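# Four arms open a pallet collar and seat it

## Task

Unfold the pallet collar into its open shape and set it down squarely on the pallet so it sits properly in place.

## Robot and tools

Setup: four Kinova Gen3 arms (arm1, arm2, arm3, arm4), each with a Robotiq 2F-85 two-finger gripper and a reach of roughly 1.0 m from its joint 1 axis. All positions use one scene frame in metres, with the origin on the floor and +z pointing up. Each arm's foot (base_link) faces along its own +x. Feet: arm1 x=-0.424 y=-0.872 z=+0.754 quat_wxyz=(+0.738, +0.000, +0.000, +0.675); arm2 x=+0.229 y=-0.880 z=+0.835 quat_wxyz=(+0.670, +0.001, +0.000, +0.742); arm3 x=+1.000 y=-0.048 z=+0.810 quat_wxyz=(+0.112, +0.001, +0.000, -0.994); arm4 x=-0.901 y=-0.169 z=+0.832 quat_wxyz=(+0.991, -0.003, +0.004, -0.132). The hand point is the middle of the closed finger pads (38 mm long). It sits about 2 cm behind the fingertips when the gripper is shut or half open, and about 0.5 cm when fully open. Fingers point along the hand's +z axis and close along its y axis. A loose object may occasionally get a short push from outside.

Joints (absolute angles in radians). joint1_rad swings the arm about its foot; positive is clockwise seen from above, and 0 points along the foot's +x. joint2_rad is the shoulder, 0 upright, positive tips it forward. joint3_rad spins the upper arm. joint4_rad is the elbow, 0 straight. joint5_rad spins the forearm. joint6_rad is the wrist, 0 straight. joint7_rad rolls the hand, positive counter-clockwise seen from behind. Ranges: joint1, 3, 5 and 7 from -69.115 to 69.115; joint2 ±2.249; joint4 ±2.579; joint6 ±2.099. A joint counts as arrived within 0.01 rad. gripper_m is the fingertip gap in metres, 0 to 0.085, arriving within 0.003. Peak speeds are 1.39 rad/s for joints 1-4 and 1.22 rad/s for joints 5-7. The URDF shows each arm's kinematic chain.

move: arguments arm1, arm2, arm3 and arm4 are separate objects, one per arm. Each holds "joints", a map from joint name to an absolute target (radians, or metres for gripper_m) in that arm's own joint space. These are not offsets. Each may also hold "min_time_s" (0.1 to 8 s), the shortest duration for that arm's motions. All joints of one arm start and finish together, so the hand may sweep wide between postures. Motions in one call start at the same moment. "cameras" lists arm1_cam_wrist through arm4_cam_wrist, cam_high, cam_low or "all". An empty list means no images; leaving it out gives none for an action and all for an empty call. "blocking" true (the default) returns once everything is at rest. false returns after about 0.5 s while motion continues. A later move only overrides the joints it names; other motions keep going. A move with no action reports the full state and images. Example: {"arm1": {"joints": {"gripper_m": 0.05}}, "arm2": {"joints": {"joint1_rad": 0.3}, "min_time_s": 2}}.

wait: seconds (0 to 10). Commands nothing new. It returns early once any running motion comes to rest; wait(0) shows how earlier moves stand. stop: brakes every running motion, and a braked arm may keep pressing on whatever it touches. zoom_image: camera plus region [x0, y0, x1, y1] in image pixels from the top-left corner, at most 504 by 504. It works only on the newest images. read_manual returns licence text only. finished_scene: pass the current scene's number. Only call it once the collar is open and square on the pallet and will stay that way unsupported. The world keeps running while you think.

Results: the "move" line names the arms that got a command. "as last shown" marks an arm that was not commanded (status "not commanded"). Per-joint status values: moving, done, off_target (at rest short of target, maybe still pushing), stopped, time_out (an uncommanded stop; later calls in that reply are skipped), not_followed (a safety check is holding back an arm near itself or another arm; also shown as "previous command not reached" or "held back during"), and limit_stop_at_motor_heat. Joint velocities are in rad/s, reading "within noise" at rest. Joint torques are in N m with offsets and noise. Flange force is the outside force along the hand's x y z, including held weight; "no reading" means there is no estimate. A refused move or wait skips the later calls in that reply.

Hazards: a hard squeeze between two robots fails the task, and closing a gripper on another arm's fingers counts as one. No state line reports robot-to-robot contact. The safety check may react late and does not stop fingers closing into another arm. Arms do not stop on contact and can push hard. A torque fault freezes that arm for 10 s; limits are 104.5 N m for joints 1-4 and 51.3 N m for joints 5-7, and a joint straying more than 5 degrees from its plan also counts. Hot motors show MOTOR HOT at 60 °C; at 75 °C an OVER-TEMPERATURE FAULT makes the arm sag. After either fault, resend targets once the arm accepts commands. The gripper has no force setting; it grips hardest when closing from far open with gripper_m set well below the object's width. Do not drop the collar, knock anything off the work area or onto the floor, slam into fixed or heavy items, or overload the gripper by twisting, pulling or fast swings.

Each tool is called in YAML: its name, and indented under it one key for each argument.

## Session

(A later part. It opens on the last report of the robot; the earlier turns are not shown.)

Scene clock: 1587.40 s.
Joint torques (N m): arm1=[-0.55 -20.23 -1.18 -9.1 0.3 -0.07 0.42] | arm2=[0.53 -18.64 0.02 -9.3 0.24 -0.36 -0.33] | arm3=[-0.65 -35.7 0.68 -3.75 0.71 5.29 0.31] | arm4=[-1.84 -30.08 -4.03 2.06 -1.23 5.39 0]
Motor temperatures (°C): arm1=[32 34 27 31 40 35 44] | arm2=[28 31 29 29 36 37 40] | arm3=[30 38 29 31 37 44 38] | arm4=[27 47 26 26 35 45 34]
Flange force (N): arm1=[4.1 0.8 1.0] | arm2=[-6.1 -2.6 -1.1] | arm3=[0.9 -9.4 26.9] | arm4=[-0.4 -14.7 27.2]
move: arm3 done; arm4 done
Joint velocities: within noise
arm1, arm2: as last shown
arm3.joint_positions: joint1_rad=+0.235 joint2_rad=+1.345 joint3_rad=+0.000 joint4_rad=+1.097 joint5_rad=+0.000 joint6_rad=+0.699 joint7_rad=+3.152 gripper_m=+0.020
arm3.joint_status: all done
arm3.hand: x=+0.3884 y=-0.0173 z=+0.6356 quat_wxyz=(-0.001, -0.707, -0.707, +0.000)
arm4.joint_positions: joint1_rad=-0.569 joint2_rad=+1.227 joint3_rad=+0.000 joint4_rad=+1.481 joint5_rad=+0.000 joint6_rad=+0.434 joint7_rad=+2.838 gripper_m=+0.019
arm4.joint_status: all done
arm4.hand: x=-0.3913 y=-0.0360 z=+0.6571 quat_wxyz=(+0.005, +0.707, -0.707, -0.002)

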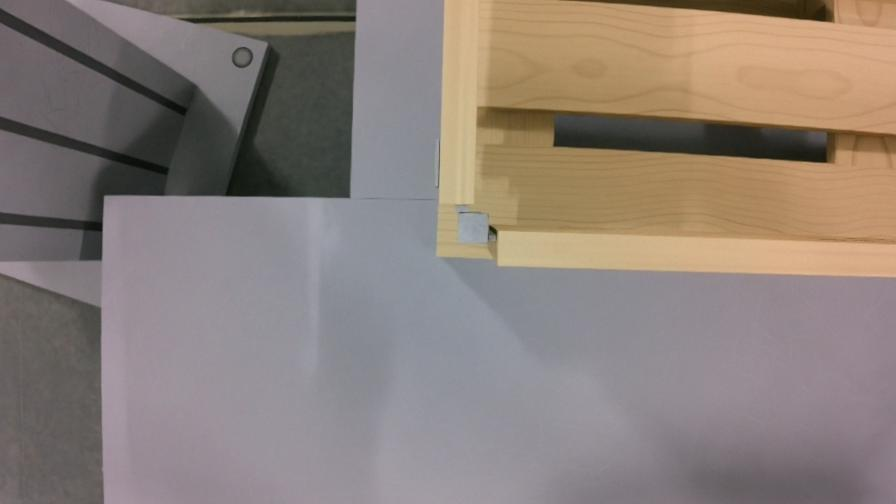

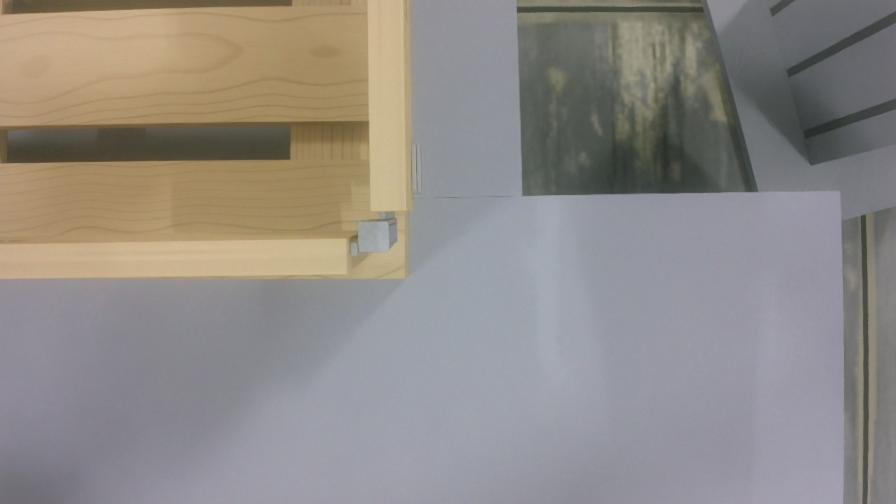

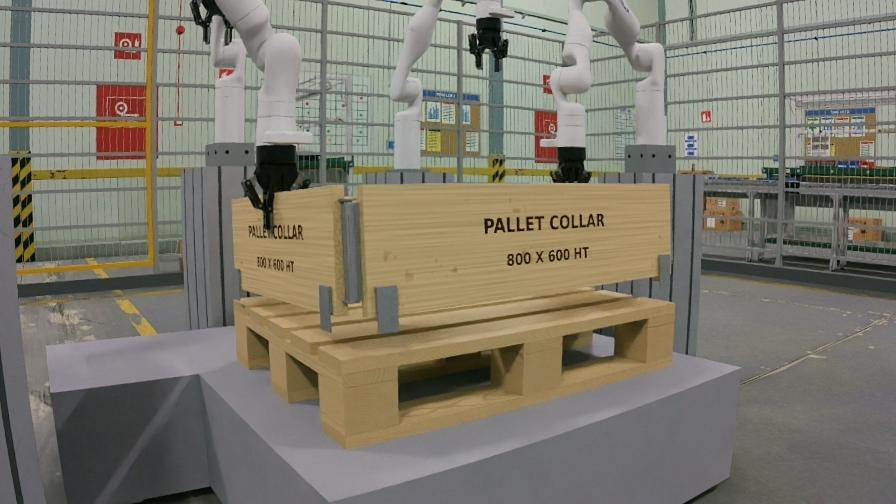

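move:
  arm3: {"joints":{"joint1_rad":0.2137,"joint2_rad":1.3964,"joint4_rad":1.0659,"joint6_rad":0.6793,"joint7_rad":3.1163},"min_time_s":3}
  arm4: {"joints":{"joint1_rad":-0.5653,"joint2_rad":1.2809,"joint4_rad":1.4551,"joint6_rad":0.4056,"joint7_rad":2.8266},"min_time_s":3}
  cameras: ["arm1_cam_wrist","arm2_cam_wrist","cam_low"]

zoom_image:
  camera: "arm1_cam_wrist"
  region: [400, 150, 600, 350]

zoom_image:
  camera: "arm2_cam_wrist"
  region: [300, 150, 500, 350]

zoom_image:
  camera: "cam_low"
  region: [300, 240, 700, 460]

Scene clock: 1651.57 s.
Joint torques (N m): arm1=[-0.54 -20.23 -1.23 -9.09 0.25 -0.07 0.37] | arm2=[0.52 -18.66 -0.12 -9.34 0.21 -0.31 -0.38] | arm3=[-0.5 -33.63 0.38 -1.84 0.22 6.24 -0.11] | arm4=[-2.5 -29.96 -4.48 3.05 -0.87 5.55 0.4]
Motor temperatures (°C): arm1=[32 34 27 31 40 35 44] | arm2=[28 32 29 29 36 37 40] | arm3=[29 38 29 31 37 43 38] | arm4=[27 45 26 25 35 44 34]
Flange force (N): arm1=[4.1 0.9 0.9] | arm2=[-6.4 -2.5 -0.8] | arm3=[1.0 -11.3 25.9] | arm4=[-0.5 -16.4 28.4]
move: arm3 done; arm4 done
Joint velocities: within noise
arm1, arm2: as last shown
arm3.joint_positions: joint1_rad=+0.214 joint2_rad=+1.396 joint3_rad=+0.000 joint4_rad=+1.066 joint5_rad=+0.000 joint6_rad=+0.679 joint7_rad=+3.116 gripper_m=+0.020
arm3.joint_status: all done
arm3.hand: x=+0.3884 y=-0.0303 z=+0.6105 quat_wxyz=(-0.001, -0.712, -0.702, +0.000)
arm4.joint_positions: joint1_rad=-0.565 joint2_rad=+1.281 joint3_rad=+0.000 joint4_rad=+1.455 joint5_rad=+0.000 joint6_rad=+0.406 joint7_rad=+2.827 gripper_m=+0.019
arm4.joint_status: all done
arm4.hand: x=-0.3921 y=-0.0381 z=+0.6321 quat_wxyz=(+0.005, +0.702, -0.713, -0.002)

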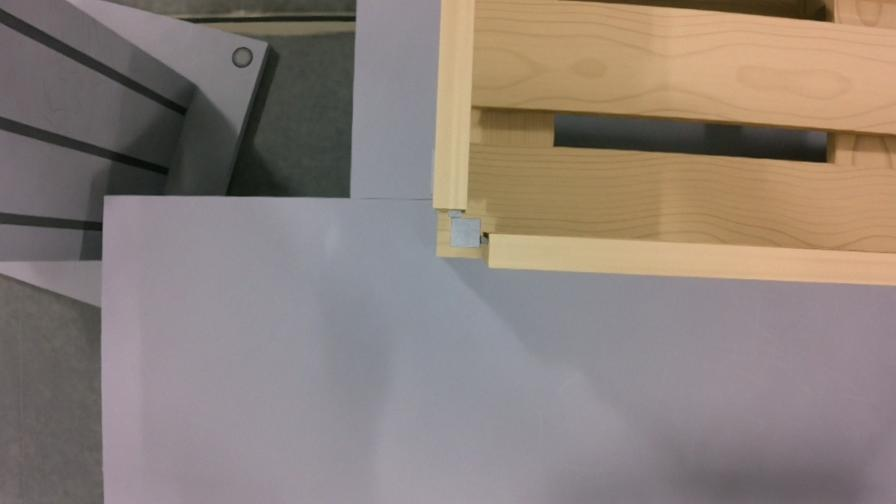

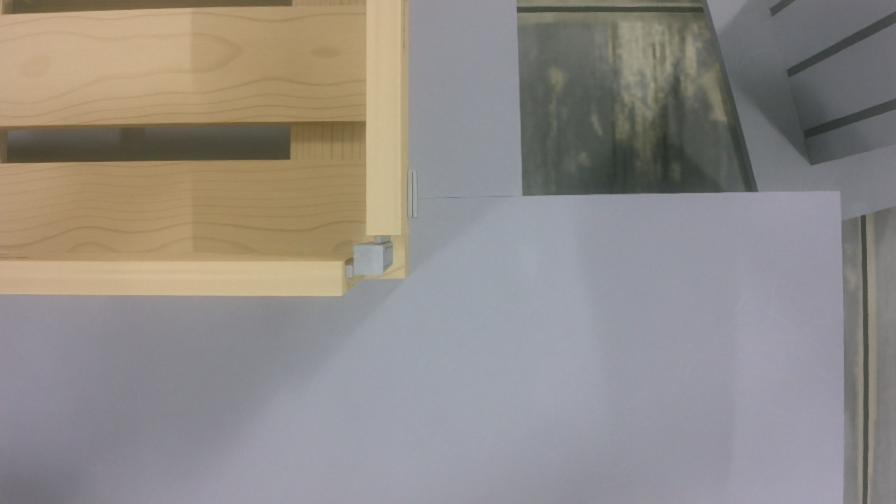

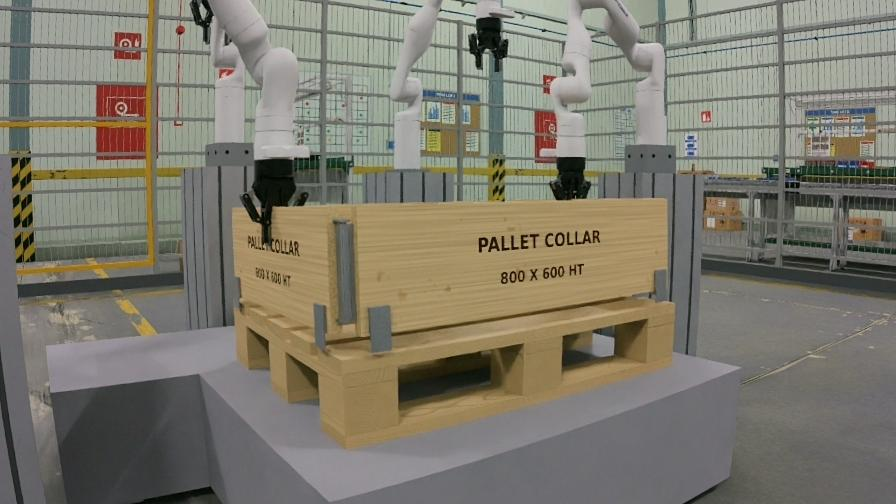

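Scaled by 2.520 from the camera's image (finer frame: 1280x720).

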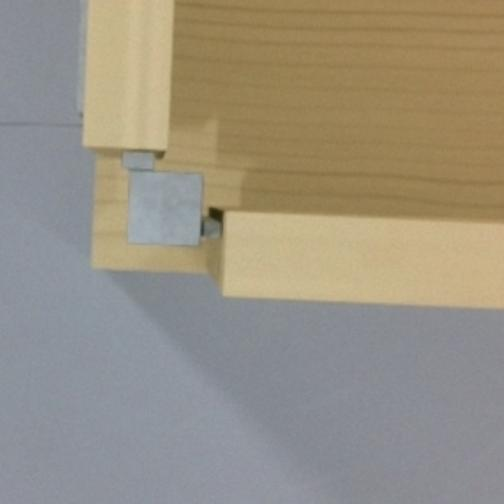

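Scaled by 2.520 from the camera's image (finer frame: 1280x720).

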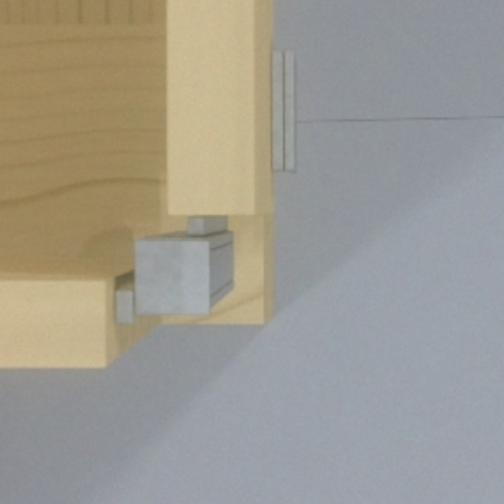

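Scaled by 1.260 from the camera's image (finer frame: 1280x720).

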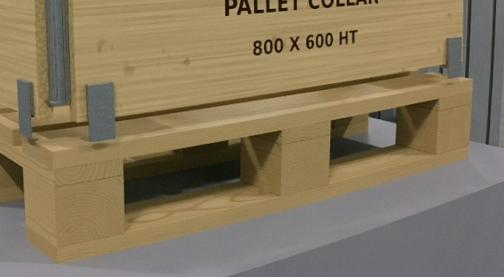

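move:
  arm3: {"joints":{"joint2_rad":1.4479,"joint4_rad":1.0275,"joint6_rad":0.6662},"min_time_s":5}
  arm4: {"joints":{"joint2_rad":1.3207,"joint4_rad":1.4306,"joint6_rad":0.3903},"min_time_s":5}
  cameras: ["arm1_cam_wrist","arm2_cam_wrist","cam_low"]

zoom_image:
  camera: "arm1_cam_wrist"
  region: [400, 150, 600, 350]

zoom_image:
  camera: "arm2_cam_wrist"
  region: [300, 150, 500, 350]

zoom_image:
  camera: "cam_low"
  region: [220, 240, 460, 460]

zoom_image:
  camera: "cam_low"
  region: [500, 220, 700, 400]

Scene clock: 1687.83 s.
Joint torques (N m): arm1=[-0.59 -20.2 -1.19 -9.07 0.29 -0.1 0.37] | arm2=[0.58 -18.65 0.01 -9.33 0.2 -0.3 -0.31] | arm3=[-7.32 -17.49 -2.34 2.07 0.24 5.28 -0.76] | arm4=[-2.37 -32.03 -4.73 1.15 -0.78 4.27 0.63]
Motor temperatures (°C): arm1=[32 33 27 31 40 35 44] | arm2=[28 32 29 29 36 37 40] | arm3=[29 38 29 31 37 43 38] | arm4=[27 44 26 25 35 44 34]
Flange force (N): arm1=[4.1 1.0 0.8] | arm2=[-6.3 -2.8 -0.8] | arm3=[13.2 -7.9 -2.9] | arm4=[-0.4 -13.5 29.3]
move: arm3 done; arm4 done
Joint velocities: within noise
arm1, arm2: as last shown
arm3.joint_positions: joint1_rad=+0.214 joint2_rad=+1.448 joint3_rad=+0.000 joint4_rad=+1.027 joint5_rad=+0.000 joint6_rad=+0.666 joint7_rad=+3.116 gripper_m=+0.020
arm3.joint_status: all done
arm3.hand: x=+0.3884 y=-0.0303 z=+0.5865 quat_wxyz=(-0.001, -0.712, -0.702, +0.000)
arm4.joint_positions: joint1_rad=-0.565 joint2_rad=+1.321 joint3_rad=+0.000 joint4_rad=+1.431 joint5_rad=+0.000 joint6_rad=+0.390 joint7_rad=+2.827 gripper_m=+0.019
arm4.joint_status: all done
arm4.hand: x=-0.3922 y=-0.0382 z=+0.6141 quat_wxyz=(+0.005, +0.702, -0.713, -0.002)

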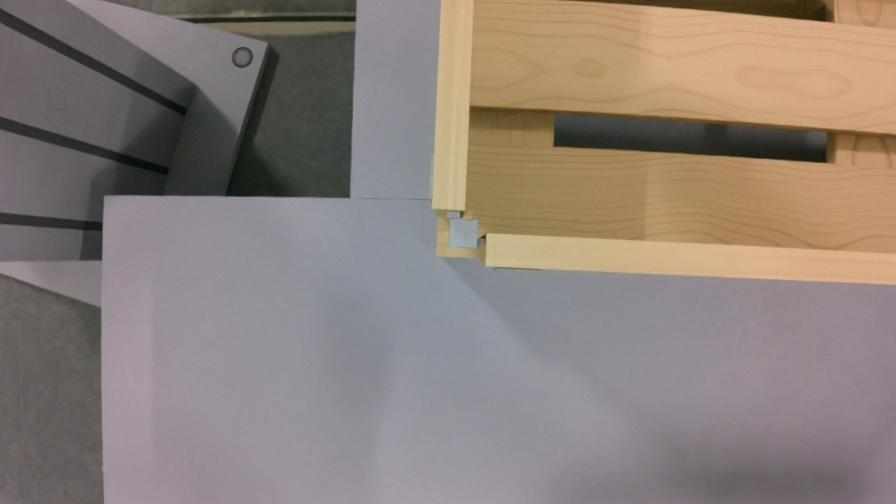

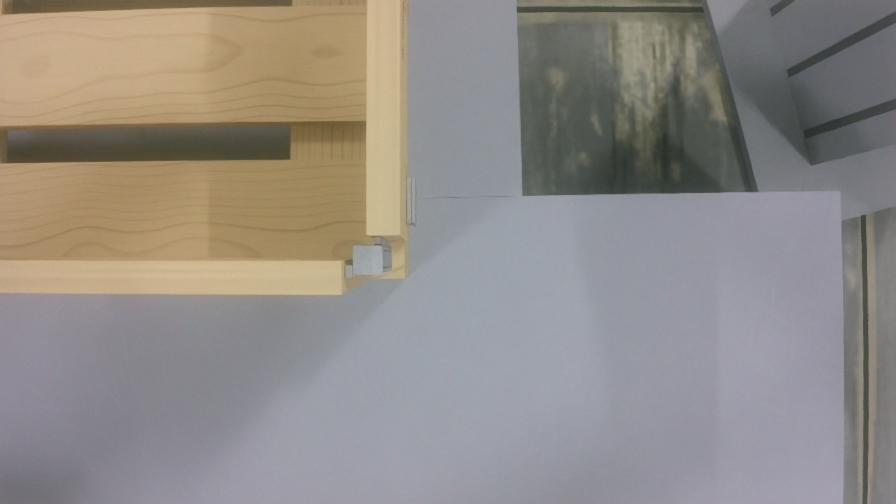

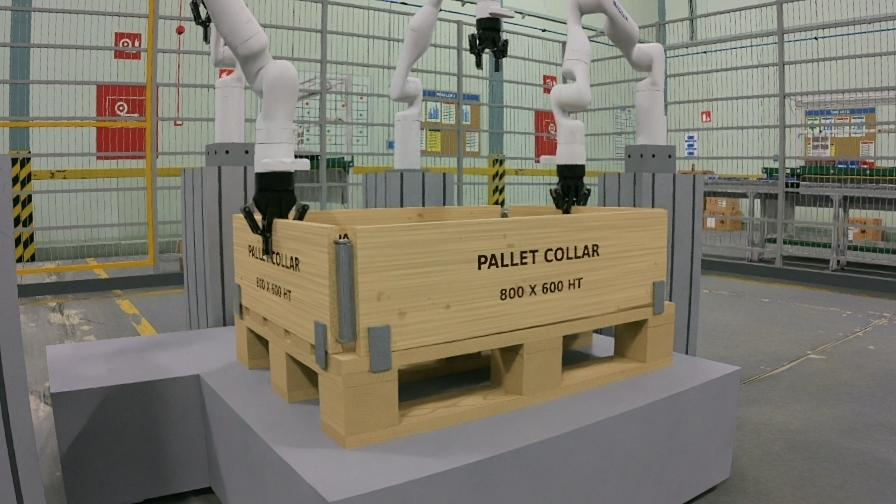

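Scaled by 2.520 from the camera's image (finer frame: 1280x720).

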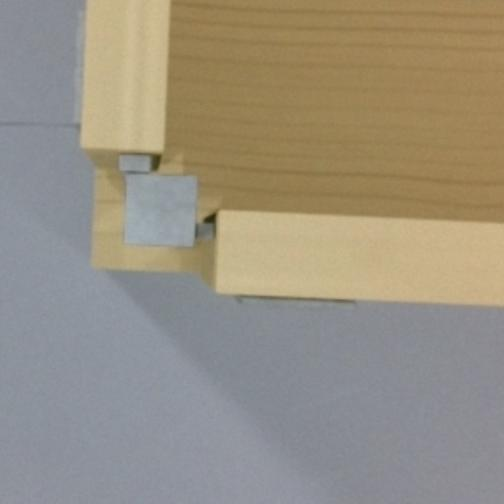

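Scaled by 2.520 from the camera's image (finer frame: 1280x720).

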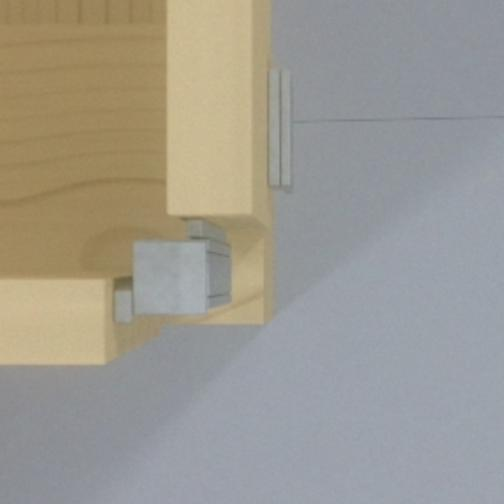

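Scaled by 2.100 from the camera's image (finer frame: 1280x720).

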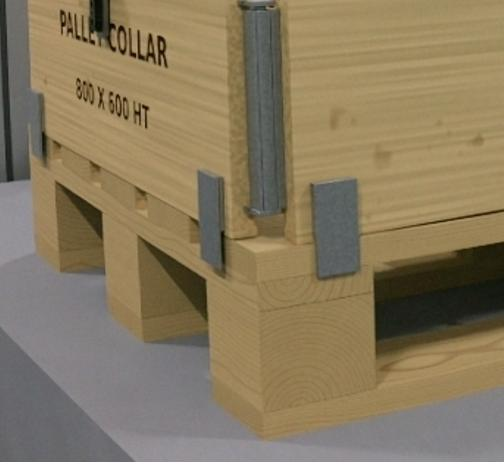

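Scaled by 2.520 from the camera's image (finer frame: 1280x720).

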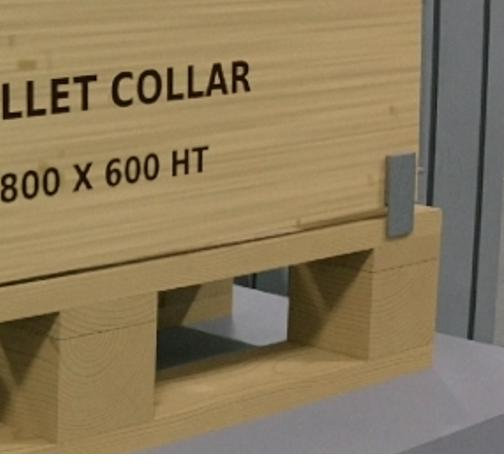

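move:
  arm4: {"joints":{"joint2_rad":1.3429,"joint4_rad":1.4161,"joint6_rad":0.3827},"min_time_s":3}
  cameras: ["cam_low"]

zoom_image:
  camera: "cam_low"
  region: [340, 220, 700, 400]

Scene clock: 1703.57 s.
Joint torques (N m): arm1=[-0.58 -20.19 -1.13 -9.04 0.26 -0.1 0.37] | arm2=[0.6 -18.66 0.04 -9.28 0.23 -0.32 -0.37] | arm3=[-4.66 -15.23 -0.99 2.47 0.54 4.61 -0.54] | arm4=[1.21 2.81 -0.93 -5.55 0.05 -5.4 0.39]
Motor temperatures (°C): arm1=[32 33 27 31 40 35 44] | arm2=[28 32 29 29 36 37 40] | arm3=[29 38 29 31 37 43 38] | arm4=[27 44 26 25 35 44 34]
Flange force (N): arm1=[4.2 0.9 0.7] | arm2=[-6.0 -2.6 -1.0] | arm3=[8.5 -8.5 -7.5] | arm4=[1.1 16.0 -65.6]
move: arm4 done
Joint velocities: within noise
arm1, arm2: as last shown
arm3.joint_positions: joint1_rad=+0.214 joint2_rad=+1.448 joint3_rad=+0.000 joint4_rad=+1.028 joint5_rad=+0.000 joint6_rad=+0.666 joint7_rad=+3.116 gripper_m=+0.020
arm3.joint_status: not commanded
arm3.hand: x=+0.3885 y=-0.0303 z=+0.5865 quat_wxyz=(-0.001, -0.712, -0.702, +0.000)
arm4.joint_positions: joint1_rad=-0.565 joint2_rad=+1.343 joint3_rad=+0.000 joint4_rad=+1.416 joint5_rad=+0.000 joint6_rad=+0.383 joint7_rad=+2.827 gripper_m=+0.019
arm4.joint_status: all done
arm4.hand: x=-0.3924 y=-0.0382 z=+0.6042 quat_wxyz=(+0.005, +0.702, -0.713, -0.002)

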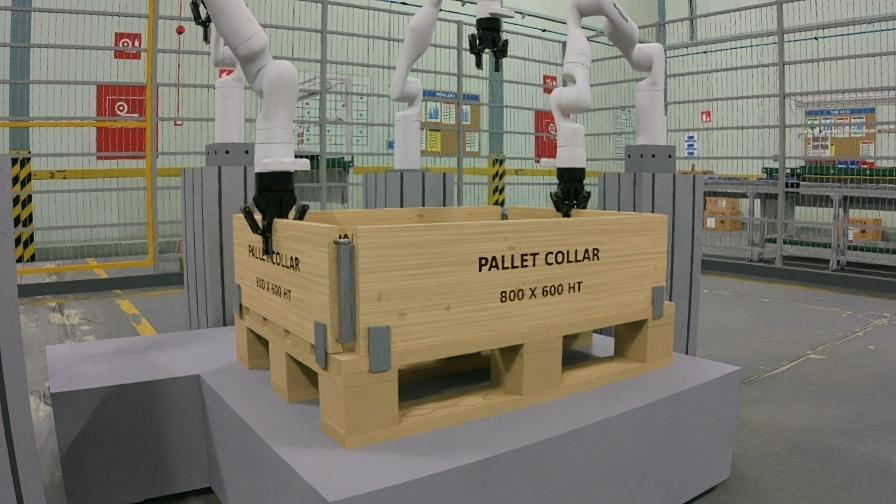

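Scaled by 1.400 from the camera's image (finer frame: 1280x720).

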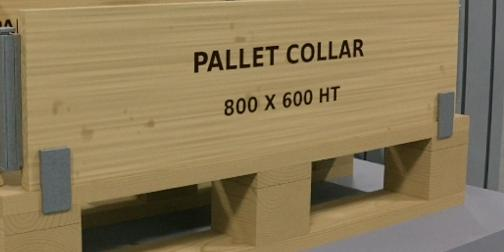

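move:
  arm3: {"joints":{"gripper_m":0.05}}
  arm4: {"joints":{"gripper_m":0.05}}

move:
  arm3: {"joints":{"joint2_rad":1.2589,"joint4_rad":1.1449,"joint6_rad":0.7378},"min_time_s":3}
  arm4: {"joints":{"joint2_rad":1.1238,"joint4_rad":1.5282,"joint6_rad":0.4896},"min_time_s":3}
  cameras: ["arm1_cam_wrist","arm2_cam_wrist","cam_low","cam_high"]

zoom_image:
  camera: "cam_high"
  region: [260, 140, 580, 430]

zoom_image:
  camera: "cam_low"
  region: [220, 190, 700, 460]

Scene clock: 1719.00 s.
Joint torques (N m): arm1=[-0.57 -20.23 -1.2 -9.05 0.27 -0.12 0.39] | arm2=[0.62 -18.63 -0.01 -9.29 0.2 -0.3 -0.34] | arm3=[-0.7 -25.22 0.47 -6.21 0.55 0.09 -0.04] | arm4=[0.3 -22.91 -0.49 -3.16 -0.18 0.34 -0.04]
Motor temperatures (°C): arm1=[32 33 27 31 40 35 44] | arm2=[28 32 29 29 36 37 40] | arm3=[29 38 29 31 37 43 38] | arm4=[27 43 26 25 35 44 34]
Flange force (N): arm1=[4.3 0.9 0.7] | arm2=[-6.1 -2.7 -0.9] | arm3=[1.0 4.8 -2.7] | arm4=[-0.3 0.9 -0.4]
move: arm3 done; arm4 done
Joint velocities: within noise
arm1, arm2: as last shown
arm3.joint_positions: joint1_rad=+0.214 joint2_rad=+1.448 joint3_rad=+0.000 joint4_rad=+1.027 joint5_rad=+0.000 joint6_rad=+0.666 joint7_rad=+3.116 gripper_m=+0.050
arm3.joint_status: all done
arm3.hand: x=+0.3885 y=-0.0303 z=+0.5865 quat_wxyz=(-0.001, -0.712, -0.702, +0.000)
arm4.joint_positions: joint1_rad=-0.565 joint2_rad=+1.343 joint3_rad=+0.000 joint4_rad=+1.416 joint5_rad=+0.000 joint6_rad=+0.383 joint7_rad=+2.827 gripper_m=+0.050
arm4.joint_status: all done
arm4.hand: x=-0.3924 y=-0.0382 z=+0.6041 quat_wxyz=(+0.005, +0.702, -0.713, -0.002)
pictures: none

Scene clock: 1722.30 s.
Joint torques (N m): arm1=[-0.51 -20.23 -1.16 -9.12 0.28 -0.1 0.36] | arm2=[0.6 -18.63 -0.08 -9.26 0.22 -0.34 -0.37] | arm3=[-0.66 -24.84 0.44 -6.69 0.52 0.08 -0.04] | arm4=[0.28 -22.36 -0.61 -4.05 -0.16 0.31 -0.07]
Motor temperatures (°C): arm1=[32 33 27 31 40 35 44] | arm2=[28 32 29 29 36 37 40] | arm3=[29 38 29 31 37 43 38] | arm4=[27 43 26 25 35 44 34]
Flange force (N): arm1=[4.0 0.8 0.9] | arm2=[-6.0 -2.6 -1.1] | arm3=[1.0 4.5 -2.1] | arm4=[-0.4 0.9 -0.3]
move: arm3 done; arm4 done
Joint velocities: within noise
arm1, arm2: as last shown
arm3.joint_positions: joint1_rad=+0.214 joint2_rad=+1.259 joint3_rad=+0.000 joint4_rad=+1.145 joint5_rad=+0.000 joint6_rad=+0.738 joint7_rad=+3.116 gripper_m=+0.050
arm3.joint_status: all done
arm3.hand: x=+0.3882 y=-0.0302 z=+0.6786 quat_wxyz=(-0.001, -0.712, -0.702, +0.000)
arm4.joint_positions: joint1_rad=-0.565 joint2_rad=+1.124 joint3_rad=+0.000 joint4_rad=+1.528 joint5_rad=+0.000 joint6_rad=+0.490 joint7_rad=+2.827 gripper_m=+0.050
arm4.joint_status: all done
arm4.hand: x=-0.3914 y=-0.0378 z=+0.7051 quat_wxyz=(+0.005, +0.702, -0.713, -0.002)
pictures: arm1_cam_wrist, arm2_cam_wrist, cam_high, cam_low

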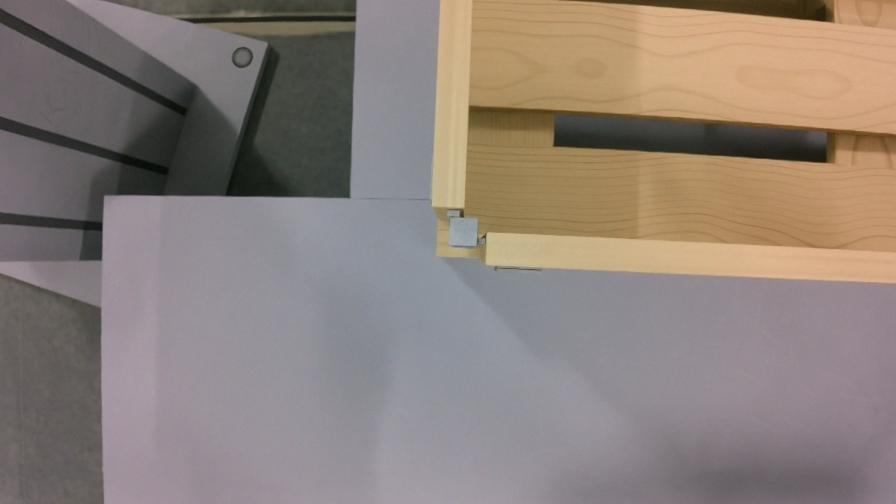

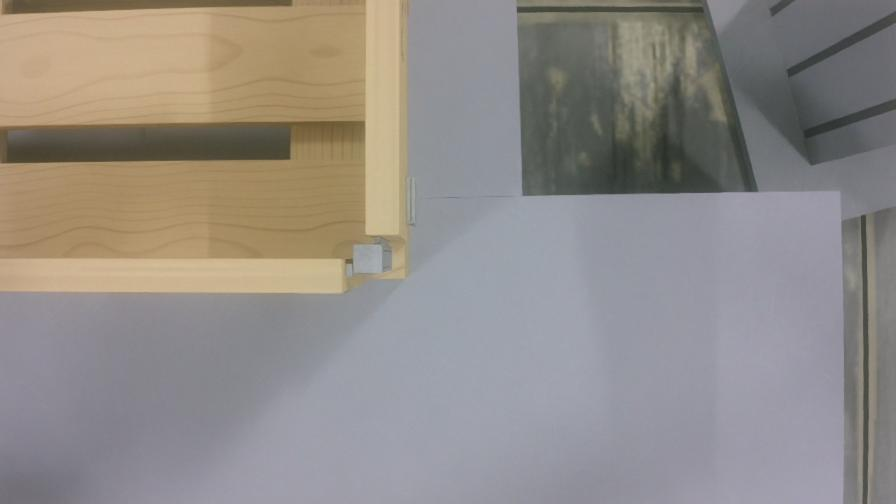

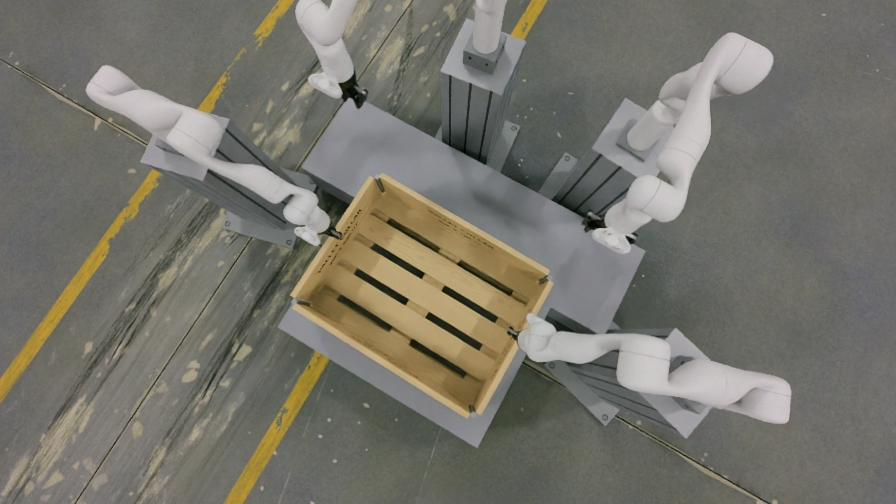

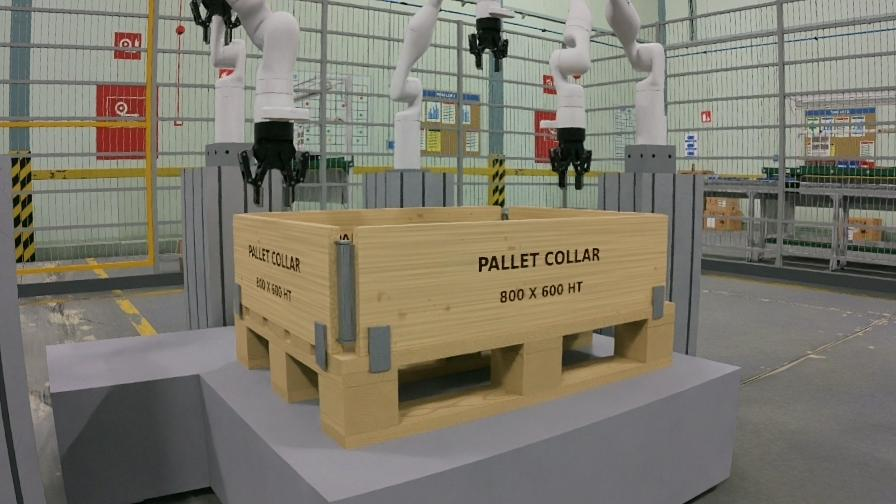

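Scaled by 1.575 from the camera's image (finer frame: 1280x720).

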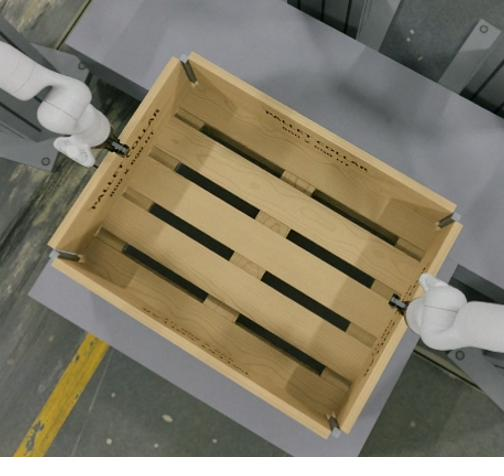

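Scaled by 1.050 from the camera's image (finer frame: 1280x720).

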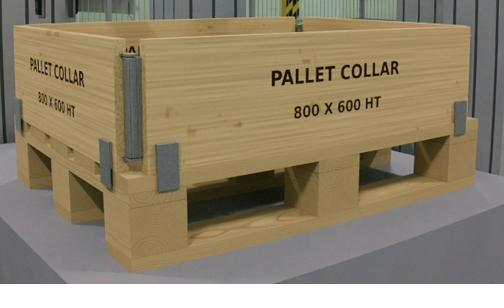

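Seated nicely.

finished_scene:
  scene: 1

The scene is finished: the task was done.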